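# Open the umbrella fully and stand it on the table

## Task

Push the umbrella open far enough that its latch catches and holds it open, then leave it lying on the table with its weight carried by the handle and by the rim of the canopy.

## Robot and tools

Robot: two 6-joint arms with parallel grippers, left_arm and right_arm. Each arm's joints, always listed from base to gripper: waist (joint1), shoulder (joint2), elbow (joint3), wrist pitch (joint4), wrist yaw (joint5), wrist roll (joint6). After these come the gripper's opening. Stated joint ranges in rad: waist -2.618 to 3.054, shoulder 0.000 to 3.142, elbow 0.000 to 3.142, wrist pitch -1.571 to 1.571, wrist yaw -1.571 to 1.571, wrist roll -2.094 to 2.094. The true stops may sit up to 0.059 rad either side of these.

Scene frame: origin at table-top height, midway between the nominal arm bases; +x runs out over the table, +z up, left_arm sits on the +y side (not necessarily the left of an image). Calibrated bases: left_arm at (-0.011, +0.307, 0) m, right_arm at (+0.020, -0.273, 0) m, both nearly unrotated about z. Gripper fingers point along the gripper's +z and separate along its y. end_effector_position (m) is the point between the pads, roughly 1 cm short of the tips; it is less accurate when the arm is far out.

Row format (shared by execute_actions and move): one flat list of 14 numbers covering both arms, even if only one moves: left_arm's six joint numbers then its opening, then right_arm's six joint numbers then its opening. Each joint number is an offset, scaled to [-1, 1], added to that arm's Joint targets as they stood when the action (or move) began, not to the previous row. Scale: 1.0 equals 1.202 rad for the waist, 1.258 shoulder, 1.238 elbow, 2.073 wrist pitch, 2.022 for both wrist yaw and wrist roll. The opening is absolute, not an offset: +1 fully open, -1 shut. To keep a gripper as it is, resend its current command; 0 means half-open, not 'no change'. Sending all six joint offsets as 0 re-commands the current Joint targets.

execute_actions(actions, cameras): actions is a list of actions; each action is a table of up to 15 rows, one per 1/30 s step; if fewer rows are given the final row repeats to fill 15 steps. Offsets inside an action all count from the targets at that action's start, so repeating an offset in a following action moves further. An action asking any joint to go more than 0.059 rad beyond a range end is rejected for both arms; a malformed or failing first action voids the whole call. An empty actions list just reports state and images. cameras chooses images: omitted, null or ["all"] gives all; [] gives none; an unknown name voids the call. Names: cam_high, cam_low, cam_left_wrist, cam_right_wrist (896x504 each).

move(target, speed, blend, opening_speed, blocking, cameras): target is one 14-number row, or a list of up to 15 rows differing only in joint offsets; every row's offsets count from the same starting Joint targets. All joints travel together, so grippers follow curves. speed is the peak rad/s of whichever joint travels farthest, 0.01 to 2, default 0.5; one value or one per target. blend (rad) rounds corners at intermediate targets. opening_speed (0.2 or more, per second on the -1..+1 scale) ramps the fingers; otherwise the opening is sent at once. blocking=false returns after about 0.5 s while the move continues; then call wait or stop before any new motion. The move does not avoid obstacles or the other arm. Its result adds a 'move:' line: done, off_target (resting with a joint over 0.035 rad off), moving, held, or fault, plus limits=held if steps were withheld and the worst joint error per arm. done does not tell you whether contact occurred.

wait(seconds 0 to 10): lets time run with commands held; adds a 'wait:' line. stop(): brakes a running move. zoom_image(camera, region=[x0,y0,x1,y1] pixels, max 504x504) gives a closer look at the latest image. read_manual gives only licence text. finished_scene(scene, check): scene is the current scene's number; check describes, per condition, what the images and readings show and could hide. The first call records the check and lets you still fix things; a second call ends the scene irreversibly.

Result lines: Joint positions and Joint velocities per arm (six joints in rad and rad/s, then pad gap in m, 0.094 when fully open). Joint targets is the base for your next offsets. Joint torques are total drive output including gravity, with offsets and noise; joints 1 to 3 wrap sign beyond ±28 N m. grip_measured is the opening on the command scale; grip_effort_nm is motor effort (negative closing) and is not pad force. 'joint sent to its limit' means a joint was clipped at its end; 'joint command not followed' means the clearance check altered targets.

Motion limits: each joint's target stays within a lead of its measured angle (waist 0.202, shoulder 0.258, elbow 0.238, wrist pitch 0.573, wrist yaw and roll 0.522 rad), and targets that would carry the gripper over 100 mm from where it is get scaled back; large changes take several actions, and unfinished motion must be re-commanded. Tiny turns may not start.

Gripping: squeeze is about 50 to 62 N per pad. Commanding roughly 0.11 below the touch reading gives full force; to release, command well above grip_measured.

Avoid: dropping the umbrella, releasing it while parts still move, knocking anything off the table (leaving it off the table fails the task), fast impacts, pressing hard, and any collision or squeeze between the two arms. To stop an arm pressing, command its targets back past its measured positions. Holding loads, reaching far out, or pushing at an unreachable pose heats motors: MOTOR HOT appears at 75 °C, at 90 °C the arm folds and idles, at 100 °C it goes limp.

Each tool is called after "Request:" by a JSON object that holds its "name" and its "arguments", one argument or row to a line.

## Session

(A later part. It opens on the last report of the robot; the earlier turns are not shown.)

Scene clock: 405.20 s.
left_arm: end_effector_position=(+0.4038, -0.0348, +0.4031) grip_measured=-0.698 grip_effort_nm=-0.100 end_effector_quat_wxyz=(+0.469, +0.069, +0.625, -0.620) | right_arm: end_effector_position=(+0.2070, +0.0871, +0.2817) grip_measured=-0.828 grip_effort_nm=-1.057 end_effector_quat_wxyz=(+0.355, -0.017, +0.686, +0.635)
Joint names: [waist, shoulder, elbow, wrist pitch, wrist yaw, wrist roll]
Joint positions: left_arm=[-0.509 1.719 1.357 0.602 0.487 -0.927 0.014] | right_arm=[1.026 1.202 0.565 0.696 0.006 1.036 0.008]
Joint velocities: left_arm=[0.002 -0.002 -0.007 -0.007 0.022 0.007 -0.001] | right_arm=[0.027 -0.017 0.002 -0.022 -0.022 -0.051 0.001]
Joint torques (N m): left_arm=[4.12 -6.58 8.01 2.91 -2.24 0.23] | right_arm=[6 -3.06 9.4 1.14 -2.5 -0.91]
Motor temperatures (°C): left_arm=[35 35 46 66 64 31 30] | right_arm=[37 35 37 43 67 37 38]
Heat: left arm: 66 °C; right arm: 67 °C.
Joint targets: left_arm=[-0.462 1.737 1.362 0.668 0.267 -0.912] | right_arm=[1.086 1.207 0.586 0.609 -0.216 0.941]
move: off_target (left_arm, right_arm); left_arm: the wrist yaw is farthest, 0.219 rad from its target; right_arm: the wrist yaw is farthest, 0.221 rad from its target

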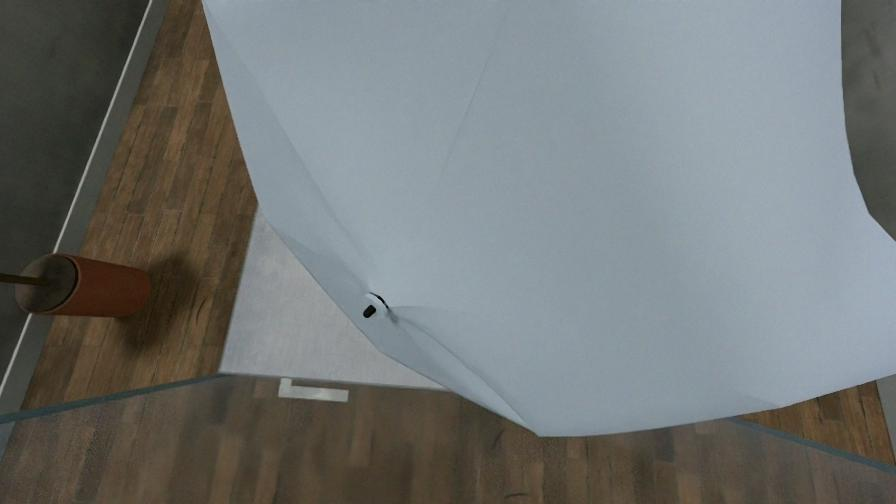

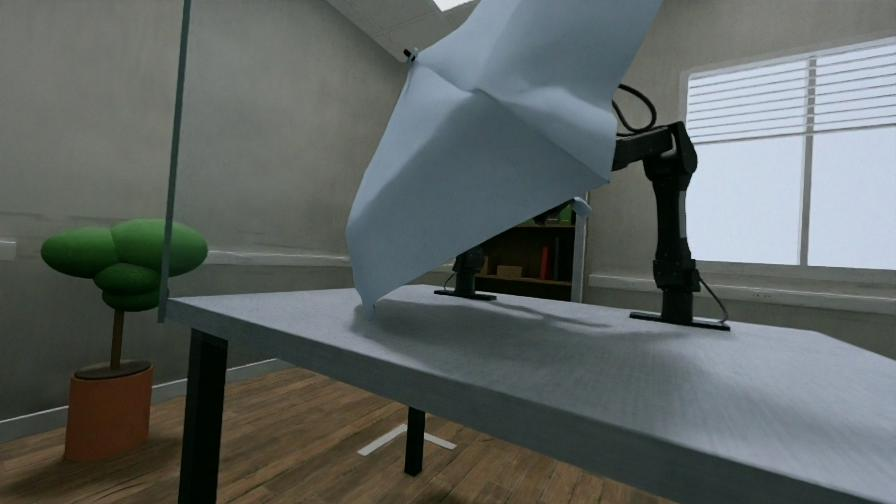

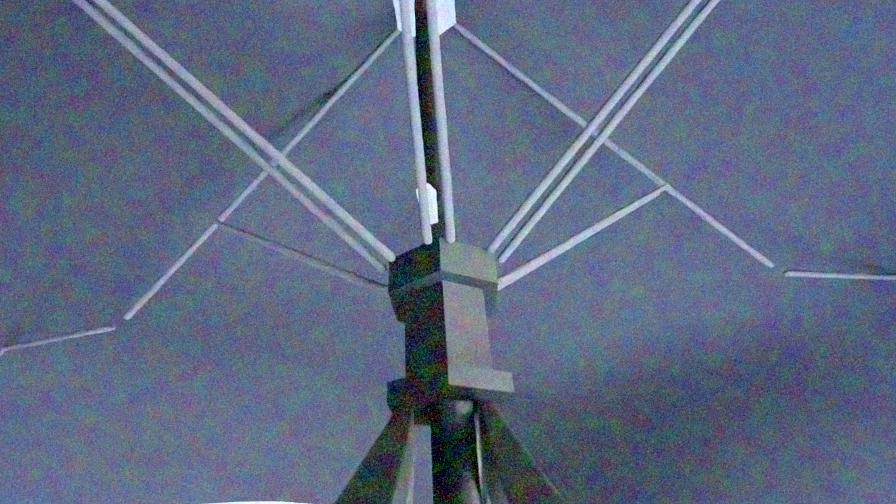

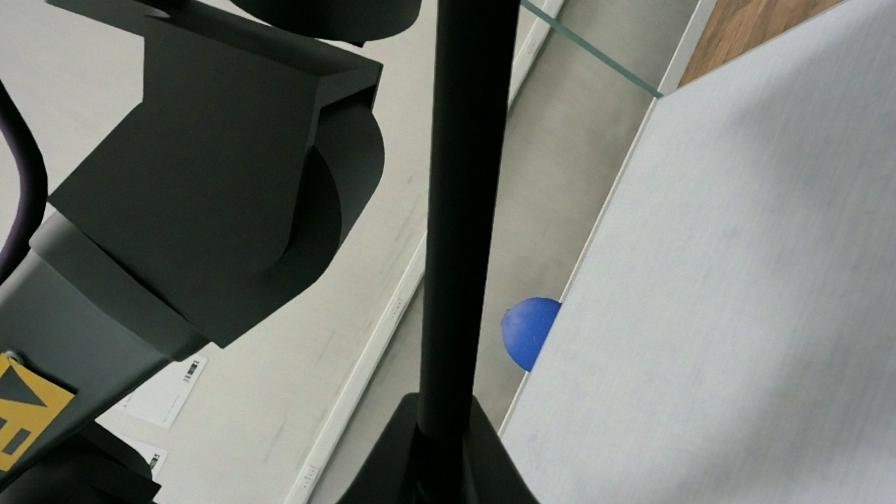

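Request:
{"name": "execute_actions", "arguments": {
  "actions": []
}}

Scene clock: 414.97 s.
left_arm: end_effector_position=(+0.4037, -0.0348, +0.4033) grip_measured=-0.698 grip_effort_nm=-0.110 end_effector_quat_wxyz=(+0.469, +0.069, +0.625, -0.621) | right_arm: end_effector_position=(+0.2070, +0.0871, +0.2817) grip_measured=-0.828 grip_effort_nm=-1.067 end_effector_quat_wxyz=(+0.355, -0.017, +0.686, +0.635)
Joint names: [waist, shoulder, elbow, wrist pitch, wrist yaw, wrist roll]
Joint positions: left_arm=[-0.509 1.719 1.357 0.603 0.487 -0.927 0.014] | right_arm=[1.026 1.202 0.565 0.696 0.006 1.035 0.008]
Joint velocities: left_arm=[-0.002 -0.002 -0.017 0.066 0.007 0.007 -0.001] | right_arm=[0.012 0.032 0.002 -0.037 0.037 -0.081 -0.003]
Joint torques (N m): left_arm=[4.1 -6.58 8.01 2.89 -2.23 0.22] | right_arm=[6.05 -3.08 9.43 1.14 -2.5 -0.91]
Motor temperatures (°C): left_arm=[35 36 45 67 61 31 30] | right_arm=[37 35 37 43 63 37 38]
Heat: left arm: 67 °C; right arm: 63 °C.
Joint targets: left_arm=[-0.462 1.737 1.362 0.668 0.268 -0.912] | right_arm=[1.086 1.207 0.586 0.609 -0.215 0.941]
Tool commands: left_gripper/opening=-0.7 right_gripper/opening=-1.0

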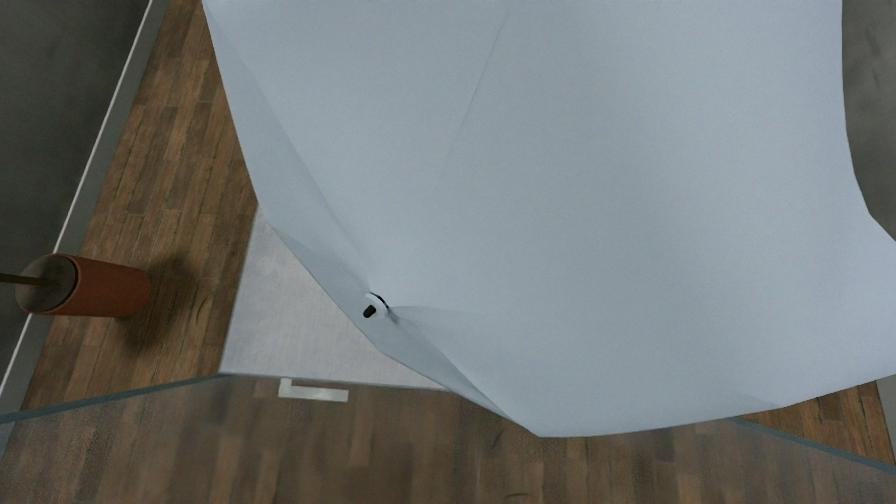

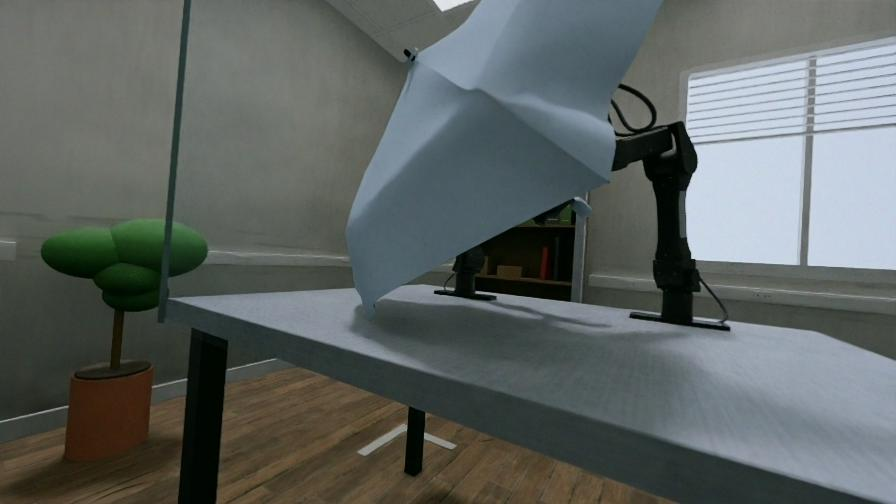

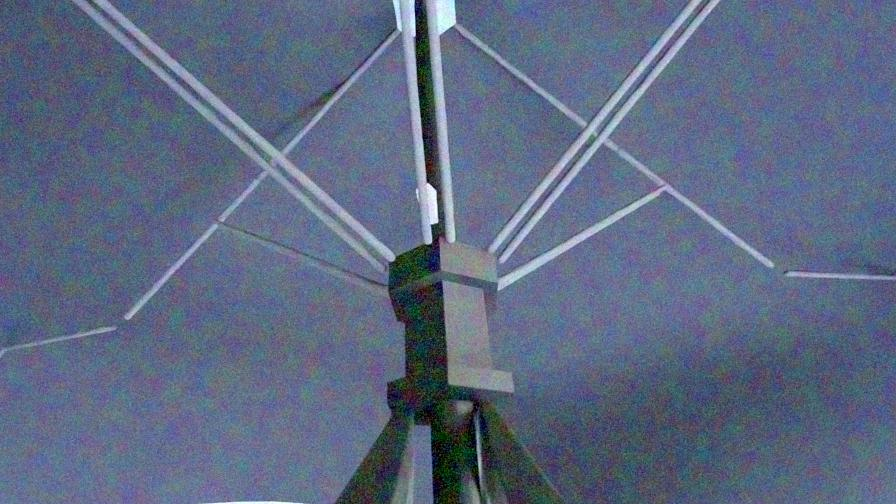

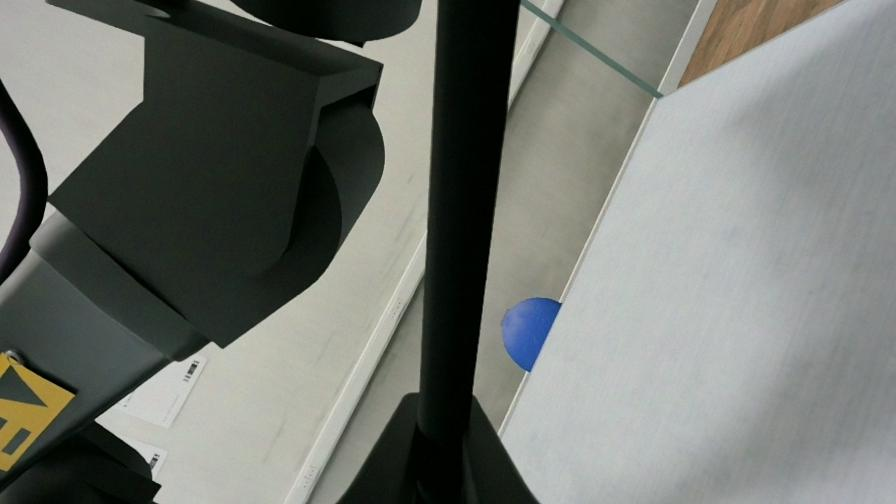

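Request:
{"name": "move", "arguments": {
  "target": [0.0141, 0.0167, 0.0533, 0.0825, 0.0213, -0.0559, -0.7, 0.0025, -0.0135, 0, -0.0371, 0.0292, -0.0974, -1],
  "speed": 0.12
}}

Scene clock: 430.37 s.
left_arm: end_effector_position=(+0.4054, -0.0176, +0.4375) grip_measured=-0.698 grip_effort_nm=-0.105 end_effector_quat_wxyz=(-0.492, -0.050, -0.566, +0.660) | right_arm: end_effector_position=(+0.2035, +0.0867, +0.2797) grip_measured=-0.829 grip_effort_nm=-1.062 end_effector_quat_wxyz=(+0.393, -0.068, +0.692, +0.602)
Joint names: [waist, shoulder, elbow, wrist pitch, wrist yaw, wrist roll]
Joint positions: left_arm=[-0.482 1.728 1.357 0.781 0.475 -1.038 0.014] | right_arm=[1.036 1.184 0.571 0.647 0.011 0.894 0.008]
Joint velocities: left_arm=[0.007 0.007 -0.002 -0.007 -0.066 0.051 0] | right_arm=[0.037 0.017 0.002 -0.051 0.022 -0.081 -0.001]
Joint torques (N m): left_arm=[3.29 -5.75 13.38 2.66 -1.73 0.2] | right_arm=[5.34 -2.86 8.9 0.92 -1.89 -1.45]
Motor temperatures (°C): left_arm=[35 36 45 67 58 31 30] | right_arm=[36 35 37 42 60 37 38]
Heat: left arm: 67 °C; right arm: 60 °C.
Joint targets: left_arm=[-0.445 1.757 1.428 0.839 0.311 -1.025] | right_arm=[1.089 1.190 0.586 0.532 -0.157 0.744]
move: off_target (left_arm, right_arm); left_arm: the wrist yaw is farthest, 0.164 rad from its target; right_arm: the wrist yaw is farthest, 0.167 rad from its target

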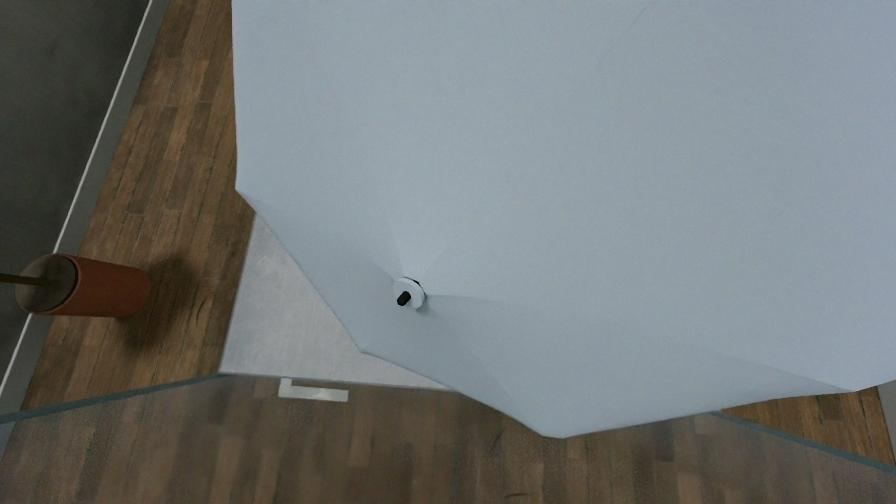

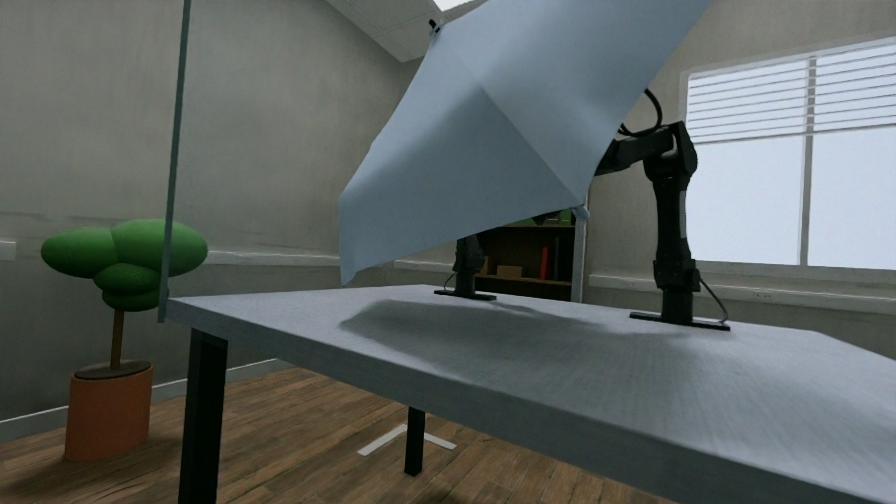

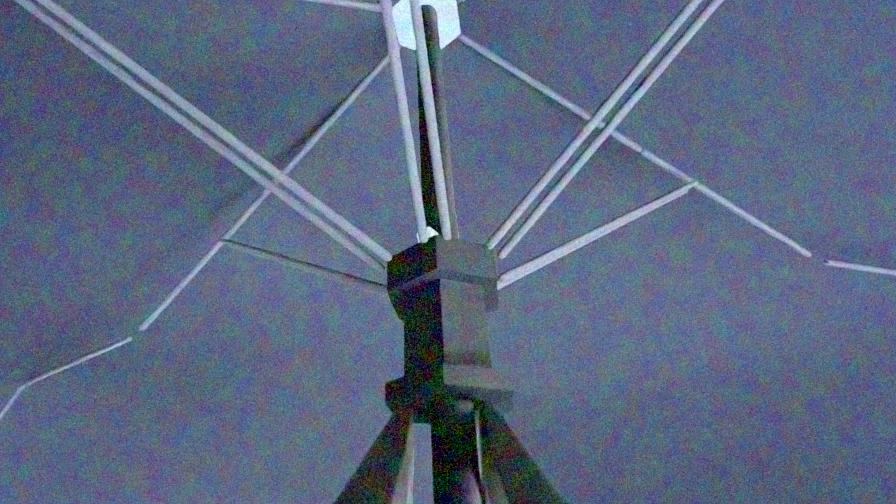

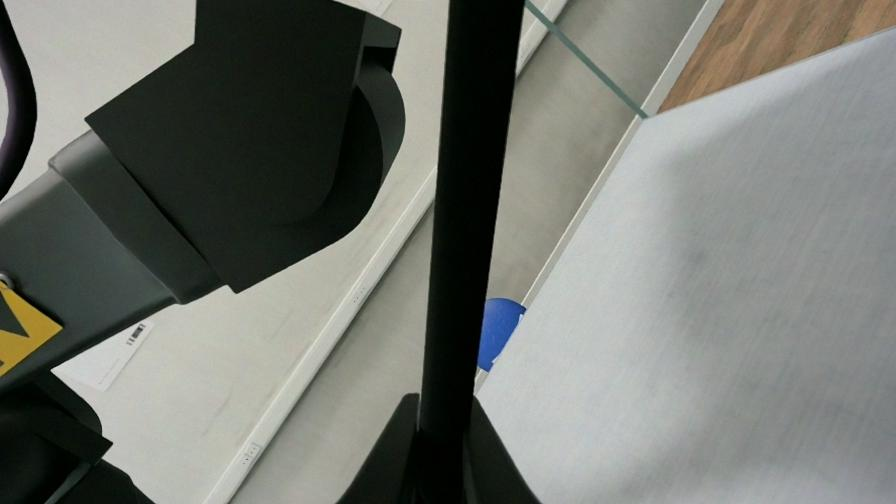

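Request:
{"name": "move", "arguments": {
  "target": [0.002, 0.0472, 0.0925, -0.0263, -0.01, 0, -0.7, 0.008, 0, 0, 0, -0.02, 0, -1],
  "speed": 0.1,
  "cameras": ["cam_left_wrist", "cam_low"]
}}

Scene clock: 441.27 s.
left_arm: end_effector_position=(+0.4152, -0.0261, +0.4497) grip_measured=-0.698 grip_effort_nm=-0.100 end_effector_quat_wxyz=(-0.484, -0.055, -0.564, +0.667) | right_arm: end_effector_position=(+0.2039, +0.0851, +0.2864) grip_measured=-0.824 grip_effort_nm=-1.057 end_effector_quat_wxyz=(+0.398, -0.065, +0.686, +0.606)
Joint names: [waist, shoulder, elbow, wrist pitch, wrist yaw, wrist roll]
Joint positions: left_arm=[-0.482 1.781 1.462 0.738 0.494 -1.054 0.014] | right_arm=[1.036 1.174 0.576 0.649 0.018 0.895 0.008]
Joint velocities: left_arm=[-0.007 -0.012 -0.002 0.051 -0.007 0.007 -0.001] | right_arm=[-0.012 0.012 -0.017 0.022 -0.051 -0.022 0]
Joint torques (N m): left_arm=[3.49 -5.63 14.19 2.53 -2.13 0.37] | right_arm=[6.28 -2.1 8.44 0.87 -2.42 -1.45]
Motor temperatures (°C): left_arm=[35 36 47 66 56 31 30] | right_arm=[36 35 37 41 58 39 38]
Heat: left arm: 66 °C; right arm: 58 °C.
Joint targets: left_arm=[-0.442 1.817 1.542 0.784 0.290 -1.025] | right_arm=[1.099 1.190 0.586 0.532 -0.197 0.744]
move: off_target (left_arm, right_arm); left_arm: the wrist yaw is farthest, 0.203 rad from its target; right_arm: the wrist yaw is farthest, 0.215 rad from its target
Images, in order (width x height): cam_low 896x504, cam_left_wrist 896x504.

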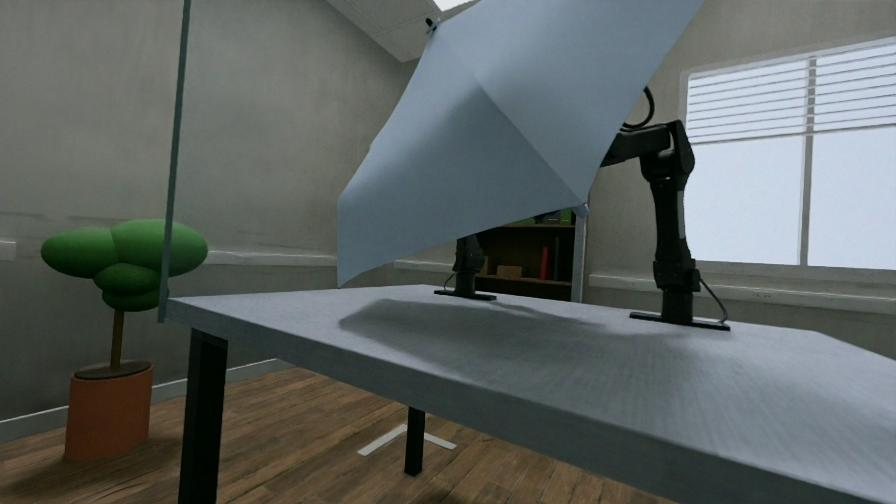

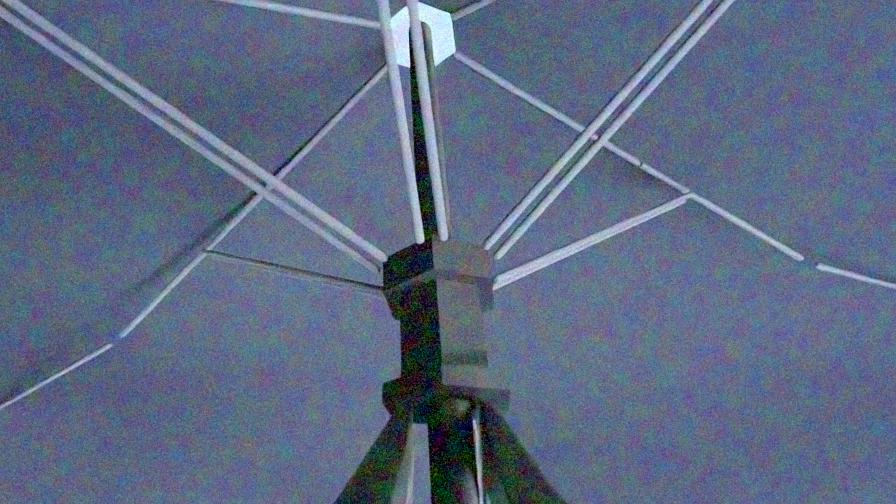

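Request:
{"name": "zoom_image", "arguments": {
  "camera": "cam_left_wrist",
  "region": [320, 160, 570, 440]
}}

Scaled by 1.800 from the camera's 896x504 image, which has a finer 1280x720 frame.

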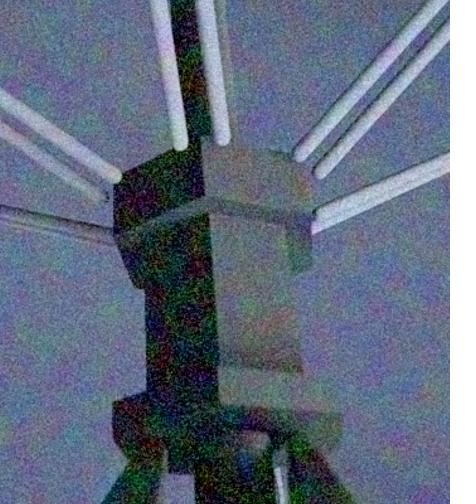

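Request:
{"name": "move", "arguments": {
  "target": [0.0025, 0.0629, 0.1256, -0.0366, -0.008, 0, -0.7, 0.0083, 0, 0, -0.0193, -0.0247, 0, -1],
  "speed": 0.1,
  "cameras": ["cam_left_wrist", "cam_low"]
}}

Scene clock: 450.13 s.
left_arm: end_effector_position=(+0.4374, -0.0278, +0.4727) grip_measured=-0.698 grip_effort_nm=-0.105 end_effector_quat_wxyz=(-0.498, -0.044, -0.555, +0.665) | right_arm: end_effector_position=(+0.1975, +0.0891, +0.2937) grip_measured=-0.822 grip_effort_nm=-1.057 end_effector_quat_wxyz=(+0.390, -0.074, +0.681, +0.616)
Joint names: [waist, shoulder, elbow, wrist pitch, wrist yaw, wrist roll]
Joint positions: left_arm=[-0.472 1.854 1.625 0.669 0.468 -1.059 0.014] | right_arm=[1.046 1.171 0.593 0.641 -0.002 0.898 0.008]
Joint velocities: left_arm=[-0.017 0.002 -0.002 -0.037 -0.037 -0.022 0.001] | right_arm=[-0.002 0.032 0.007 0.007 -0.007 0.081 -0.001]
Joint torques (N m): left_arm=[2.93 -5.83 13.55 2.44 -2.04 0.42] | right_arm=[6.3 -1.81 7.15 0.58 -2.75 -1.5]
Motor temperatures (°C): left_arm=[35 36 49 66 55 32 30] | right_arm=[36 35 37 41 58 40 38]
Heat: left arm: 66 °C; right arm: 58 °C.
Joint targets: left_arm=[-0.439 1.896 1.698 0.708 0.274 -1.025] | right_arm=[1.109 1.190 0.586 0.492 -0.247 0.744]
move: off_target (left_arm, right_arm); left_arm: the wrist yaw is farthest, 0.194 rad from its target; right_arm: the wrist yaw is farthest, 0.245 rad from its target
Images, in order (width x height): cam_low 896x504, cam_left_wrist 896x504.

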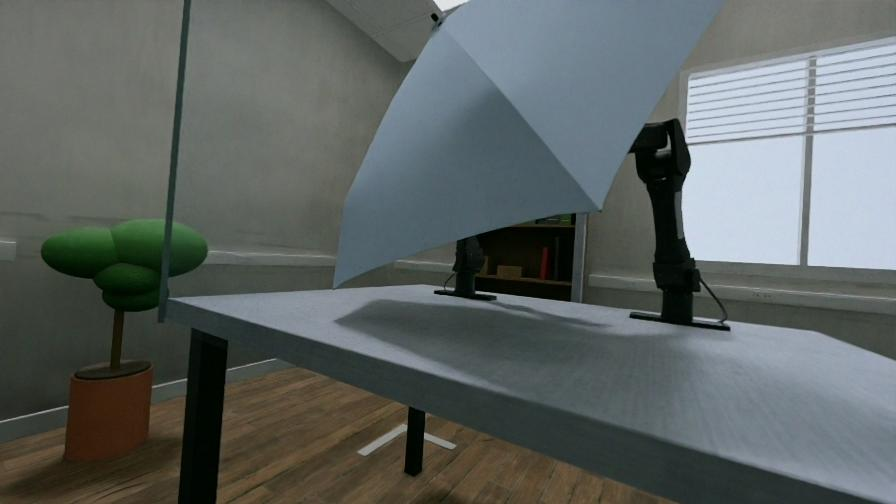

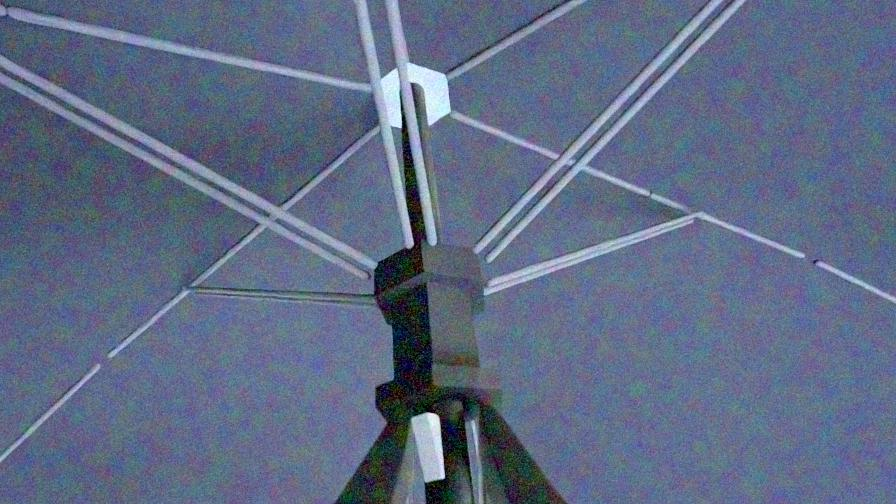

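Request:
{"name": "zoom_image", "arguments": {
  "camera": "cam_left_wrist",
  "region": [330, 230, 560, 504]
}}

Scaled by 1.839 from the camera's 896x504 image, which has a finer 1280x720 frame.

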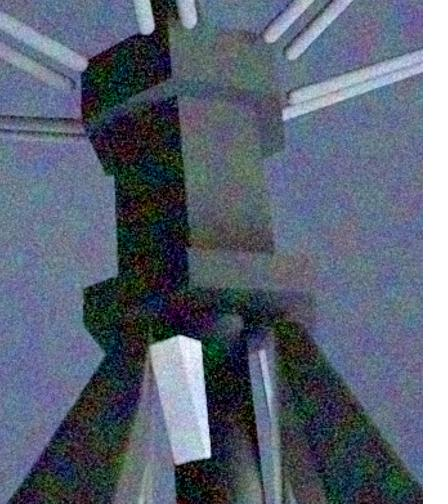

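Request:
{"name": "move", "arguments": {
  "target": [0.0, 0.0262, 0.0525, -0.015, -0.005, 0, -0.7, 0.0067, 0, 0, 0, -0.0148, 0, -1],
  "speed": 0.1,
  "cameras": ["cam_left_wrist", "cam_low"]
}}

Scene clock: 455.97 s.
left_arm: end_effector_position=(+0.4438, -0.0332, +0.4735) grip_measured=-0.698 grip_effort_nm=-0.105 end_effector_quat_wxyz=(-0.488, -0.043, -0.563, +0.666) | right_arm: end_effector_position=(+0.2004, +0.0879, +0.3013) grip_measured=-0.816 grip_effort_nm=-1.067 end_effector_quat_wxyz=(+0.393, -0.063, +0.673, +0.623)
Joint names: [waist, shoulder, elbow, wrist pitch, wrist yaw, wrist roll]
Joint positions: left_arm=[-0.472 1.883 1.685 0.617 0.479 -1.065 0.014] | right_arm=[1.043 1.171 0.601 0.656 0.008 0.914 0.009]
Joint velocities: left_arm=[0.002 -0.002 0.007 0.125 -0.022 0.007 0] | right_arm=[0.012 -0.012 0.002 -0.007 0.007 0.037 0]
Joint torques (N m): left_arm=[2.92 -5.78 14.02 2.68 -2.23 0.5] | right_arm=[7.38 -1.85 6.46 0.45 -3.22 -1.66]
Motor temperatures (°C): left_arm=[35 36 50 65 55 32 30] | right_arm=[36 34 37 40 59 40 38]
Heat: left arm: 65 °C; right arm: 59 °C.
Joint targets: left_arm=[-0.439 1.929 1.763 0.677 0.264 -1.025] | right_arm=[1.117 1.190 0.586 0.492 -0.277 0.744]
move: off_target (left_arm, right_arm); left_arm: the wrist yaw is farthest, 0.215 rad from its target; right_arm: the wrist yaw is farthest, 0.285 rad from its target
Images, in order (width x height): cam_low 896x504, cam_left_wrist 896x504.

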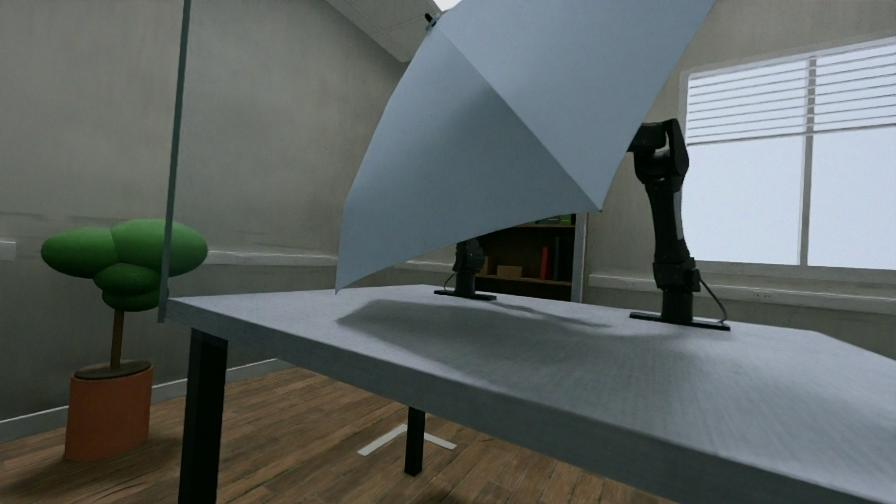

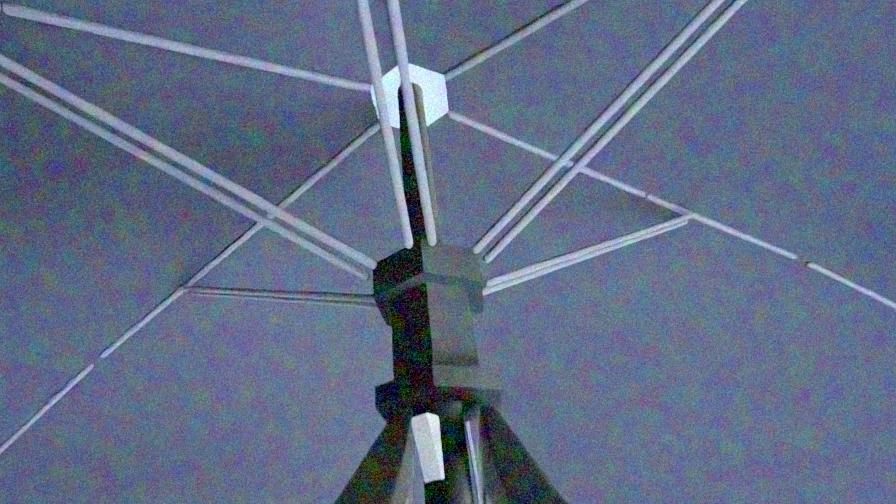

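Request:
{"name": "move", "arguments": {
  "target": [-0.01, -0.045, -0.1, 0.04, 0.05, 0, -0.7, -0.02, 0, 0, 0.02, 0.07, 0, -1],
  "speed": 0.1,
  "cameras": ["cam_left_wrist", "cam_low"]
}}

Scene clock: 461.57 s.
left_arm: end_effector_position=(+0.4392, -0.0319, +0.4706) grip_measured=-0.698 grip_effort_nm=-0.120 end_effector_quat_wxyz=(-0.492, -0.050, -0.550, +0.673) | right_arm: end_effector_position=(+0.2016, +0.0879, +0.2945) grip_measured=-0.816 grip_effort_nm=-1.067 end_effector_quat_wxyz=(+0.394, -0.066, +0.683, +0.611)
Joint names: [waist, shoulder, elbow, wrist pitch, wrist yaw, wrist roll]
Joint positions: left_arm=[-0.472 1.879 1.639 0.696 0.486 -1.075 0.014] | right_arm=[1.043 1.171 0.601 0.628 0.014 0.901 0.009]
Joint velocities: left_arm=[0.002 -0.002 -0.002 -0.007 -0.007 0.037 -0.001] | right_arm=[0.012 0.022 -0.017 -0.051 -0.066 -0.037 0.001]
Joint torques (N m): left_arm=[1.88 -9.51 7.47 2.66 -1.32 0.62] | right_arm=[5.01 -1.84 6.45 1.08 -1.67 -1.53]
Motor temperatures (°C): left_arm=[35 36 49 65 55 32 30] | right_arm=[36 34 37 40 59 41 38]
Heat: left arm: 65 °C; right arm: 59 °C.
Joint targets: left_arm=[-0.451 1.872 1.639 0.760 0.365 -1.025] | right_arm=[1.093 1.190 0.586 0.533 -0.135 0.744]
move: off_target (left_arm, right_arm); left_arm: the wrist yaw is farthest, 0.121 rad from its target; right_arm: the wrist roll is farthest, 0.157 rad from its target
Images, in order (width x height): cam_low 896x504, cam_left_wrist 896x504.

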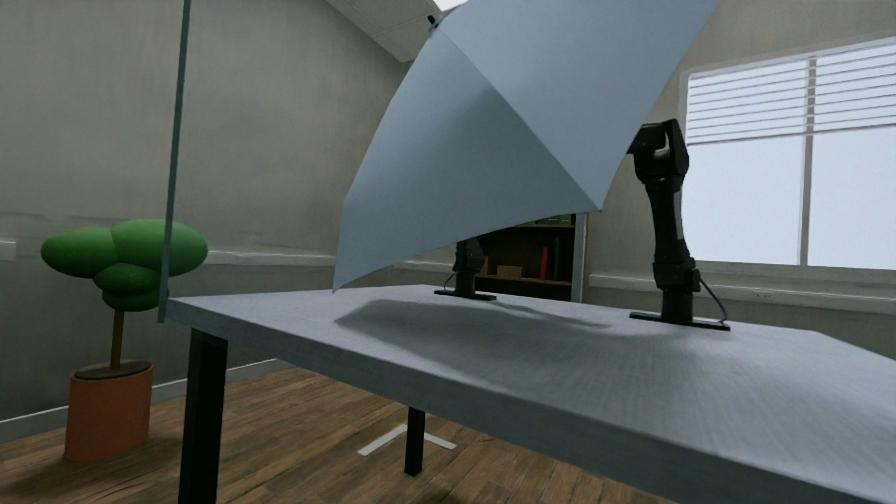

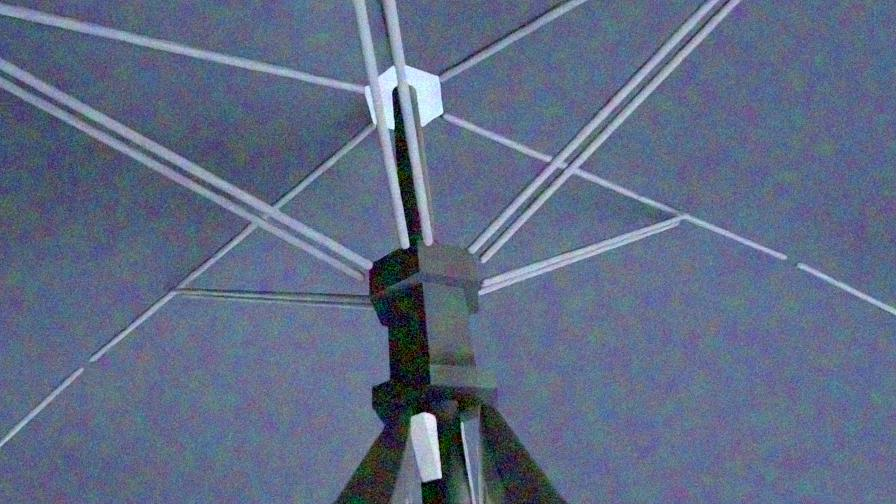

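Request:
{"name": "move", "arguments": {
  "target": [-0.01, -0.0525, -0.105, 0.03, 0.045, 0, -0.7, -0.025, 0, 0, 0.02, 0.05, 0, -1],
  "speed": 0.1,
  "cameras": ["cam_left_wrist", "cam_low"]
}}

Scene clock: 465.67 s.
left_arm: end_effector_position=(+0.4241, -0.0205, +0.4692) grip_measured=-0.698 grip_effort_nm=-0.105 end_effector_quat_wxyz=(+0.509, +0.056, +0.533, -0.674) | right_arm: end_effector_position=(+0.1953, +0.0915, +0.2813) grip_measured=-0.816 grip_effort_nm=-1.057 end_effector_quat_wxyz=(+0.389, -0.090, +0.699, +0.593)
Joint names: [waist, shoulder, elbow, wrist pitch, wrist yaw, wrist roll]
Joint positions: left_arm=[-0.469 1.823 1.524 0.8 0.479 -1.066 0.014] | right_arm=[1.056 1.171 0.601 0.575 0.003 0.862 0.009]
Joint velocities: left_arm=[0.017 -0.002 -0.012 0.037 -0.022 0.022 -0.001] | right_arm=[0.002 0.007 -0.017 -0.007 -0.081 0.022 -0.001]
Joint torques (N m): left_arm=[0.55 -9.77 6.37 2.15 -0.37 0.51] | right_arm=[0.69 -1.91 6.46 1.94 -0.43 -1.15]
Motor temperatures (°C): left_arm=[35 36 48 65 54 32 30] | right_arm=[36 34 37 40 58 41 38]
Heat: left arm: 65 °C; right arm: 58 °C.
Joint targets: left_arm=[-0.463 1.806 1.509 0.822 0.456 -1.025] | right_arm=[1.063 1.190 0.586 0.575 -0.034 0.744]
move: off_target (left_arm, right_arm); left_arm: the wrist roll is farthest, 0.041 rad from its target; right_arm: the wrist roll is farthest, 0.118 rad from its target
Images, in order (width x height): cam_low 896x504, cam_left_wrist 896x504.

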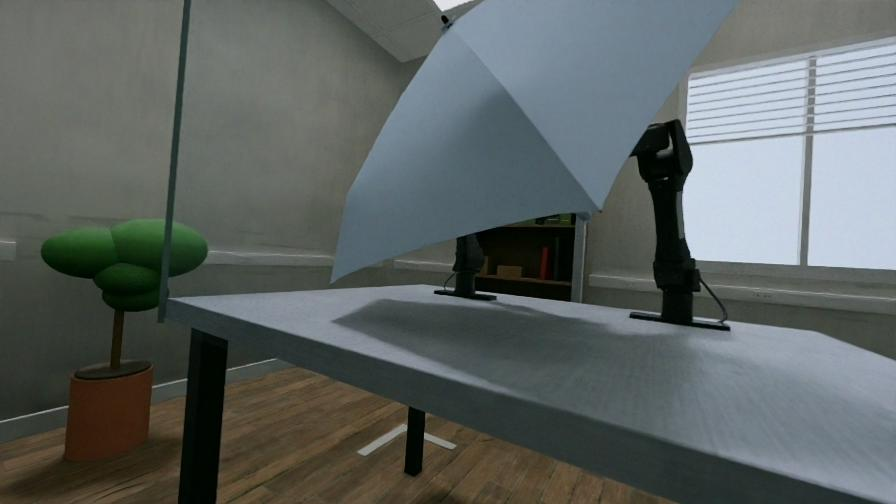

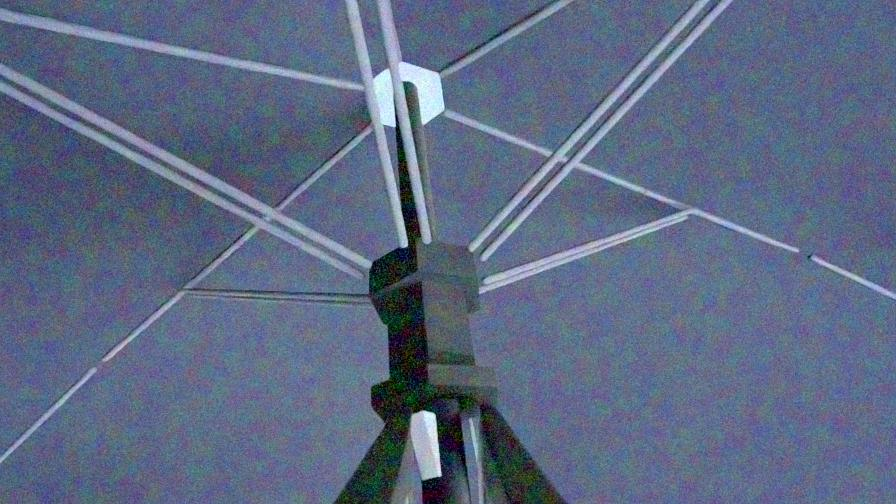

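Request:
{"name": "move", "arguments": {
  "target": [0, -0.0445, -0.0953, 0.0294, 0.005, 0, -0.7, 0, 0, 0, 0, 0, 0, -1],
  "speed": 0.1,
  "cameras": ["cam_left_wrist", "cam_low"]
}}

Scene clock: 475.03 s.
left_arm: end_effector_position=(+0.4103, -0.0100, +0.4635) grip_measured=-0.698 grip_effort_nm=-0.110 end_effector_quat_wxyz=(+0.523, +0.059, +0.522, -0.671) | right_arm: end_effector_position=(+0.1890, +0.0951, +0.2666) grip_measured=-0.822 grip_effort_nm=-1.067 end_effector_quat_wxyz=(+0.377, -0.112, +0.714, +0.580)
Joint names: [waist, shoulder, elbow, wrist pitch, wrist yaw, wrist roll]
Joint positions: left_arm=[-0.468 1.768 1.412 0.883 0.466 -1.052 0.014] | right_arm=[1.063 1.179 0.595 0.54 -0.021 0.838 0.008]
Joint velocities: left_arm=[0.002 -0.007 0.012 0.007 -0.066 0.037 0.001] | right_arm=[-0.027 -0.012 -0.017 0.007 -0.066 -0.066 -0.001]
Joint torques (N m): left_arm=[0.43 -9.4 5.81 1.89 -0.15 0.35] | right_arm=[-0.05 -2.59 6.91 2.28 -0.15 -0.9]
Motor temperatures (°C): left_arm=[34 37 46 64 51 32 30] | right_arm=[36 34 37 42 54 40 38]
Heat: left arm: 64 °C; right arm: 54 °C.
Joint targets: left_arm=[-0.463 1.750 1.391 0.883 0.466 -1.025] | right_arm=[1.063 1.190 0.586 0.575 -0.034 0.744]
move: off_target (right_arm); right_arm: the wrist roll is farthest, 0.094 rad from its target
Images, in order (width x height): cam_low 896x504, cam_left_wrist 896x504.

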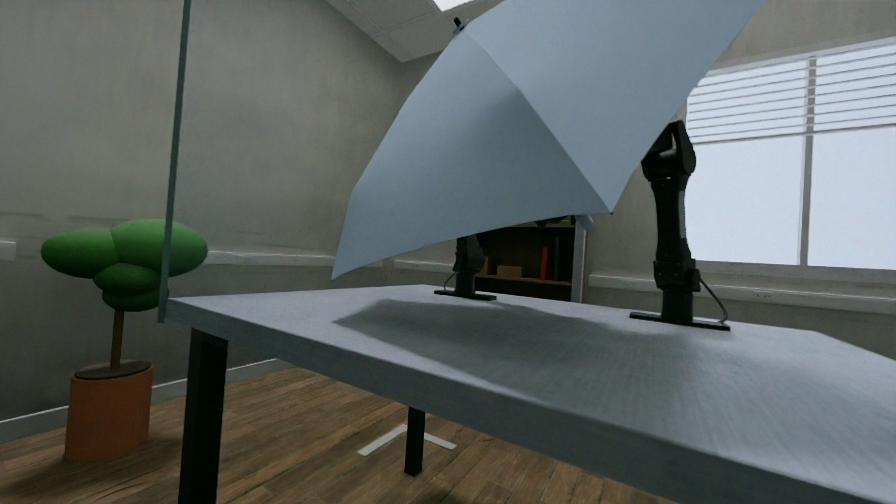

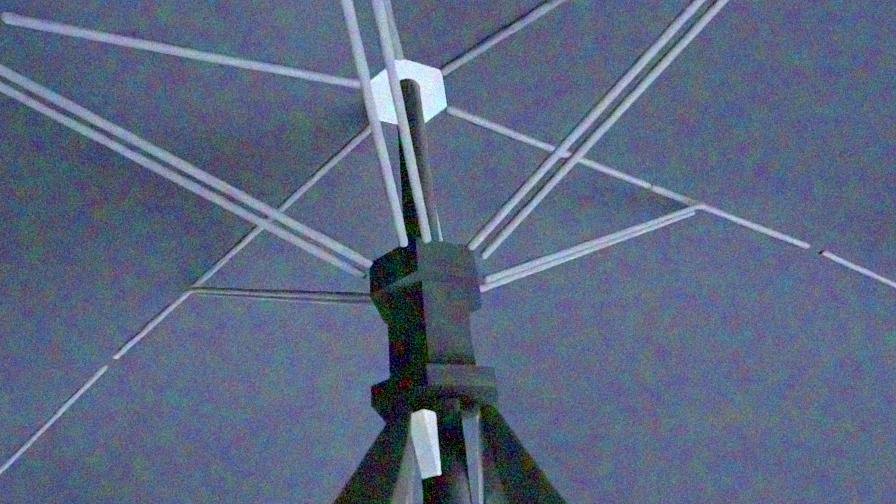

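Request:
{"name": "move", "arguments": {
  "target": [0, -0.0445, -0.0953, 0.0294, 0.0, 0, -0.7, 0, 0, 0, 0, 0, 0, -1],
  "speed": 0.12,
  "cameras": ["cam_left_wrist", "cam_low"]
}}

Scene clock: 479.23 s.
left_arm: end_effector_position=(+0.4006, +0.0019, +0.4507) grip_measured=-0.699 grip_effort_nm=-0.076 end_effector_quat_wxyz=(+0.535, +0.053, +0.520, -0.664) | right_arm: end_effector_position=(+0.1857, +0.0971, +0.2574) grip_measured=-0.824 grip_effort_nm=-1.062 end_effector_quat_wxyz=(+0.366, -0.122, +0.724, +0.572)
Joint names: [waist, shoulder, elbow, wrist pitch, wrist yaw, wrist roll]
Joint positions: left_arm=[-0.463 1.717 1.296 0.948 0.446 -1.037 0.014] | right_arm=[1.066 1.186 0.595 0.513 -0.037 0.833 0.008]
Joint velocities: left_arm=[0.012 0.007 -0.017 -0.022 0.066 -0.022 0.001] | right_arm=[0.007 -0.002 -0.002 -0.066 -0.051 -0.007 -0.001]
Joint torques (N m): left_arm=[-0.03 -9.31 5.61 1.86 0.05 0.18] | right_arm=[-0.29 -3.11 6.93 2.53 0.03 -0.84]
Motor temperatures (°C): left_arm=[34 38 46 63 50 32 30] | right_arm=[36 34 36 43 53 40 38]
Heat: left arm: 63 °C; right arm: 53 °C.
Joint targets: left_arm=[-0.463 1.694 1.273 0.944 0.466 -1.024] | right_arm=[1.063 1.190 0.586 0.575 -0.034 0.744]
move: off_target (right_arm); right_arm: the wrist roll is farthest, 0.089 rad from its target
Images, in order (width x height): cam_low 896x504, cam_left_wrist 896x504.

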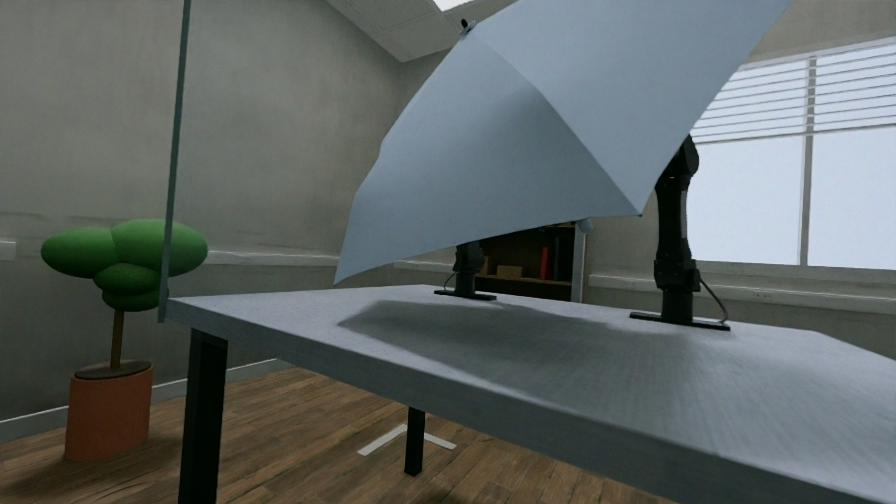

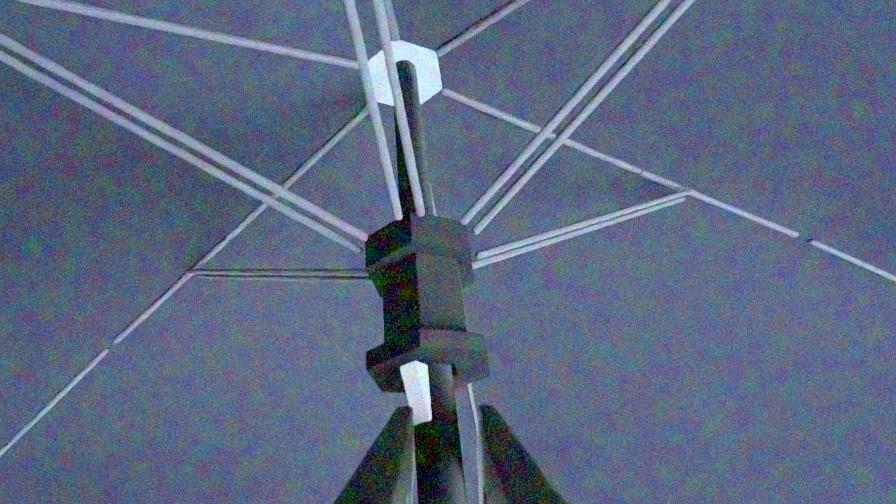

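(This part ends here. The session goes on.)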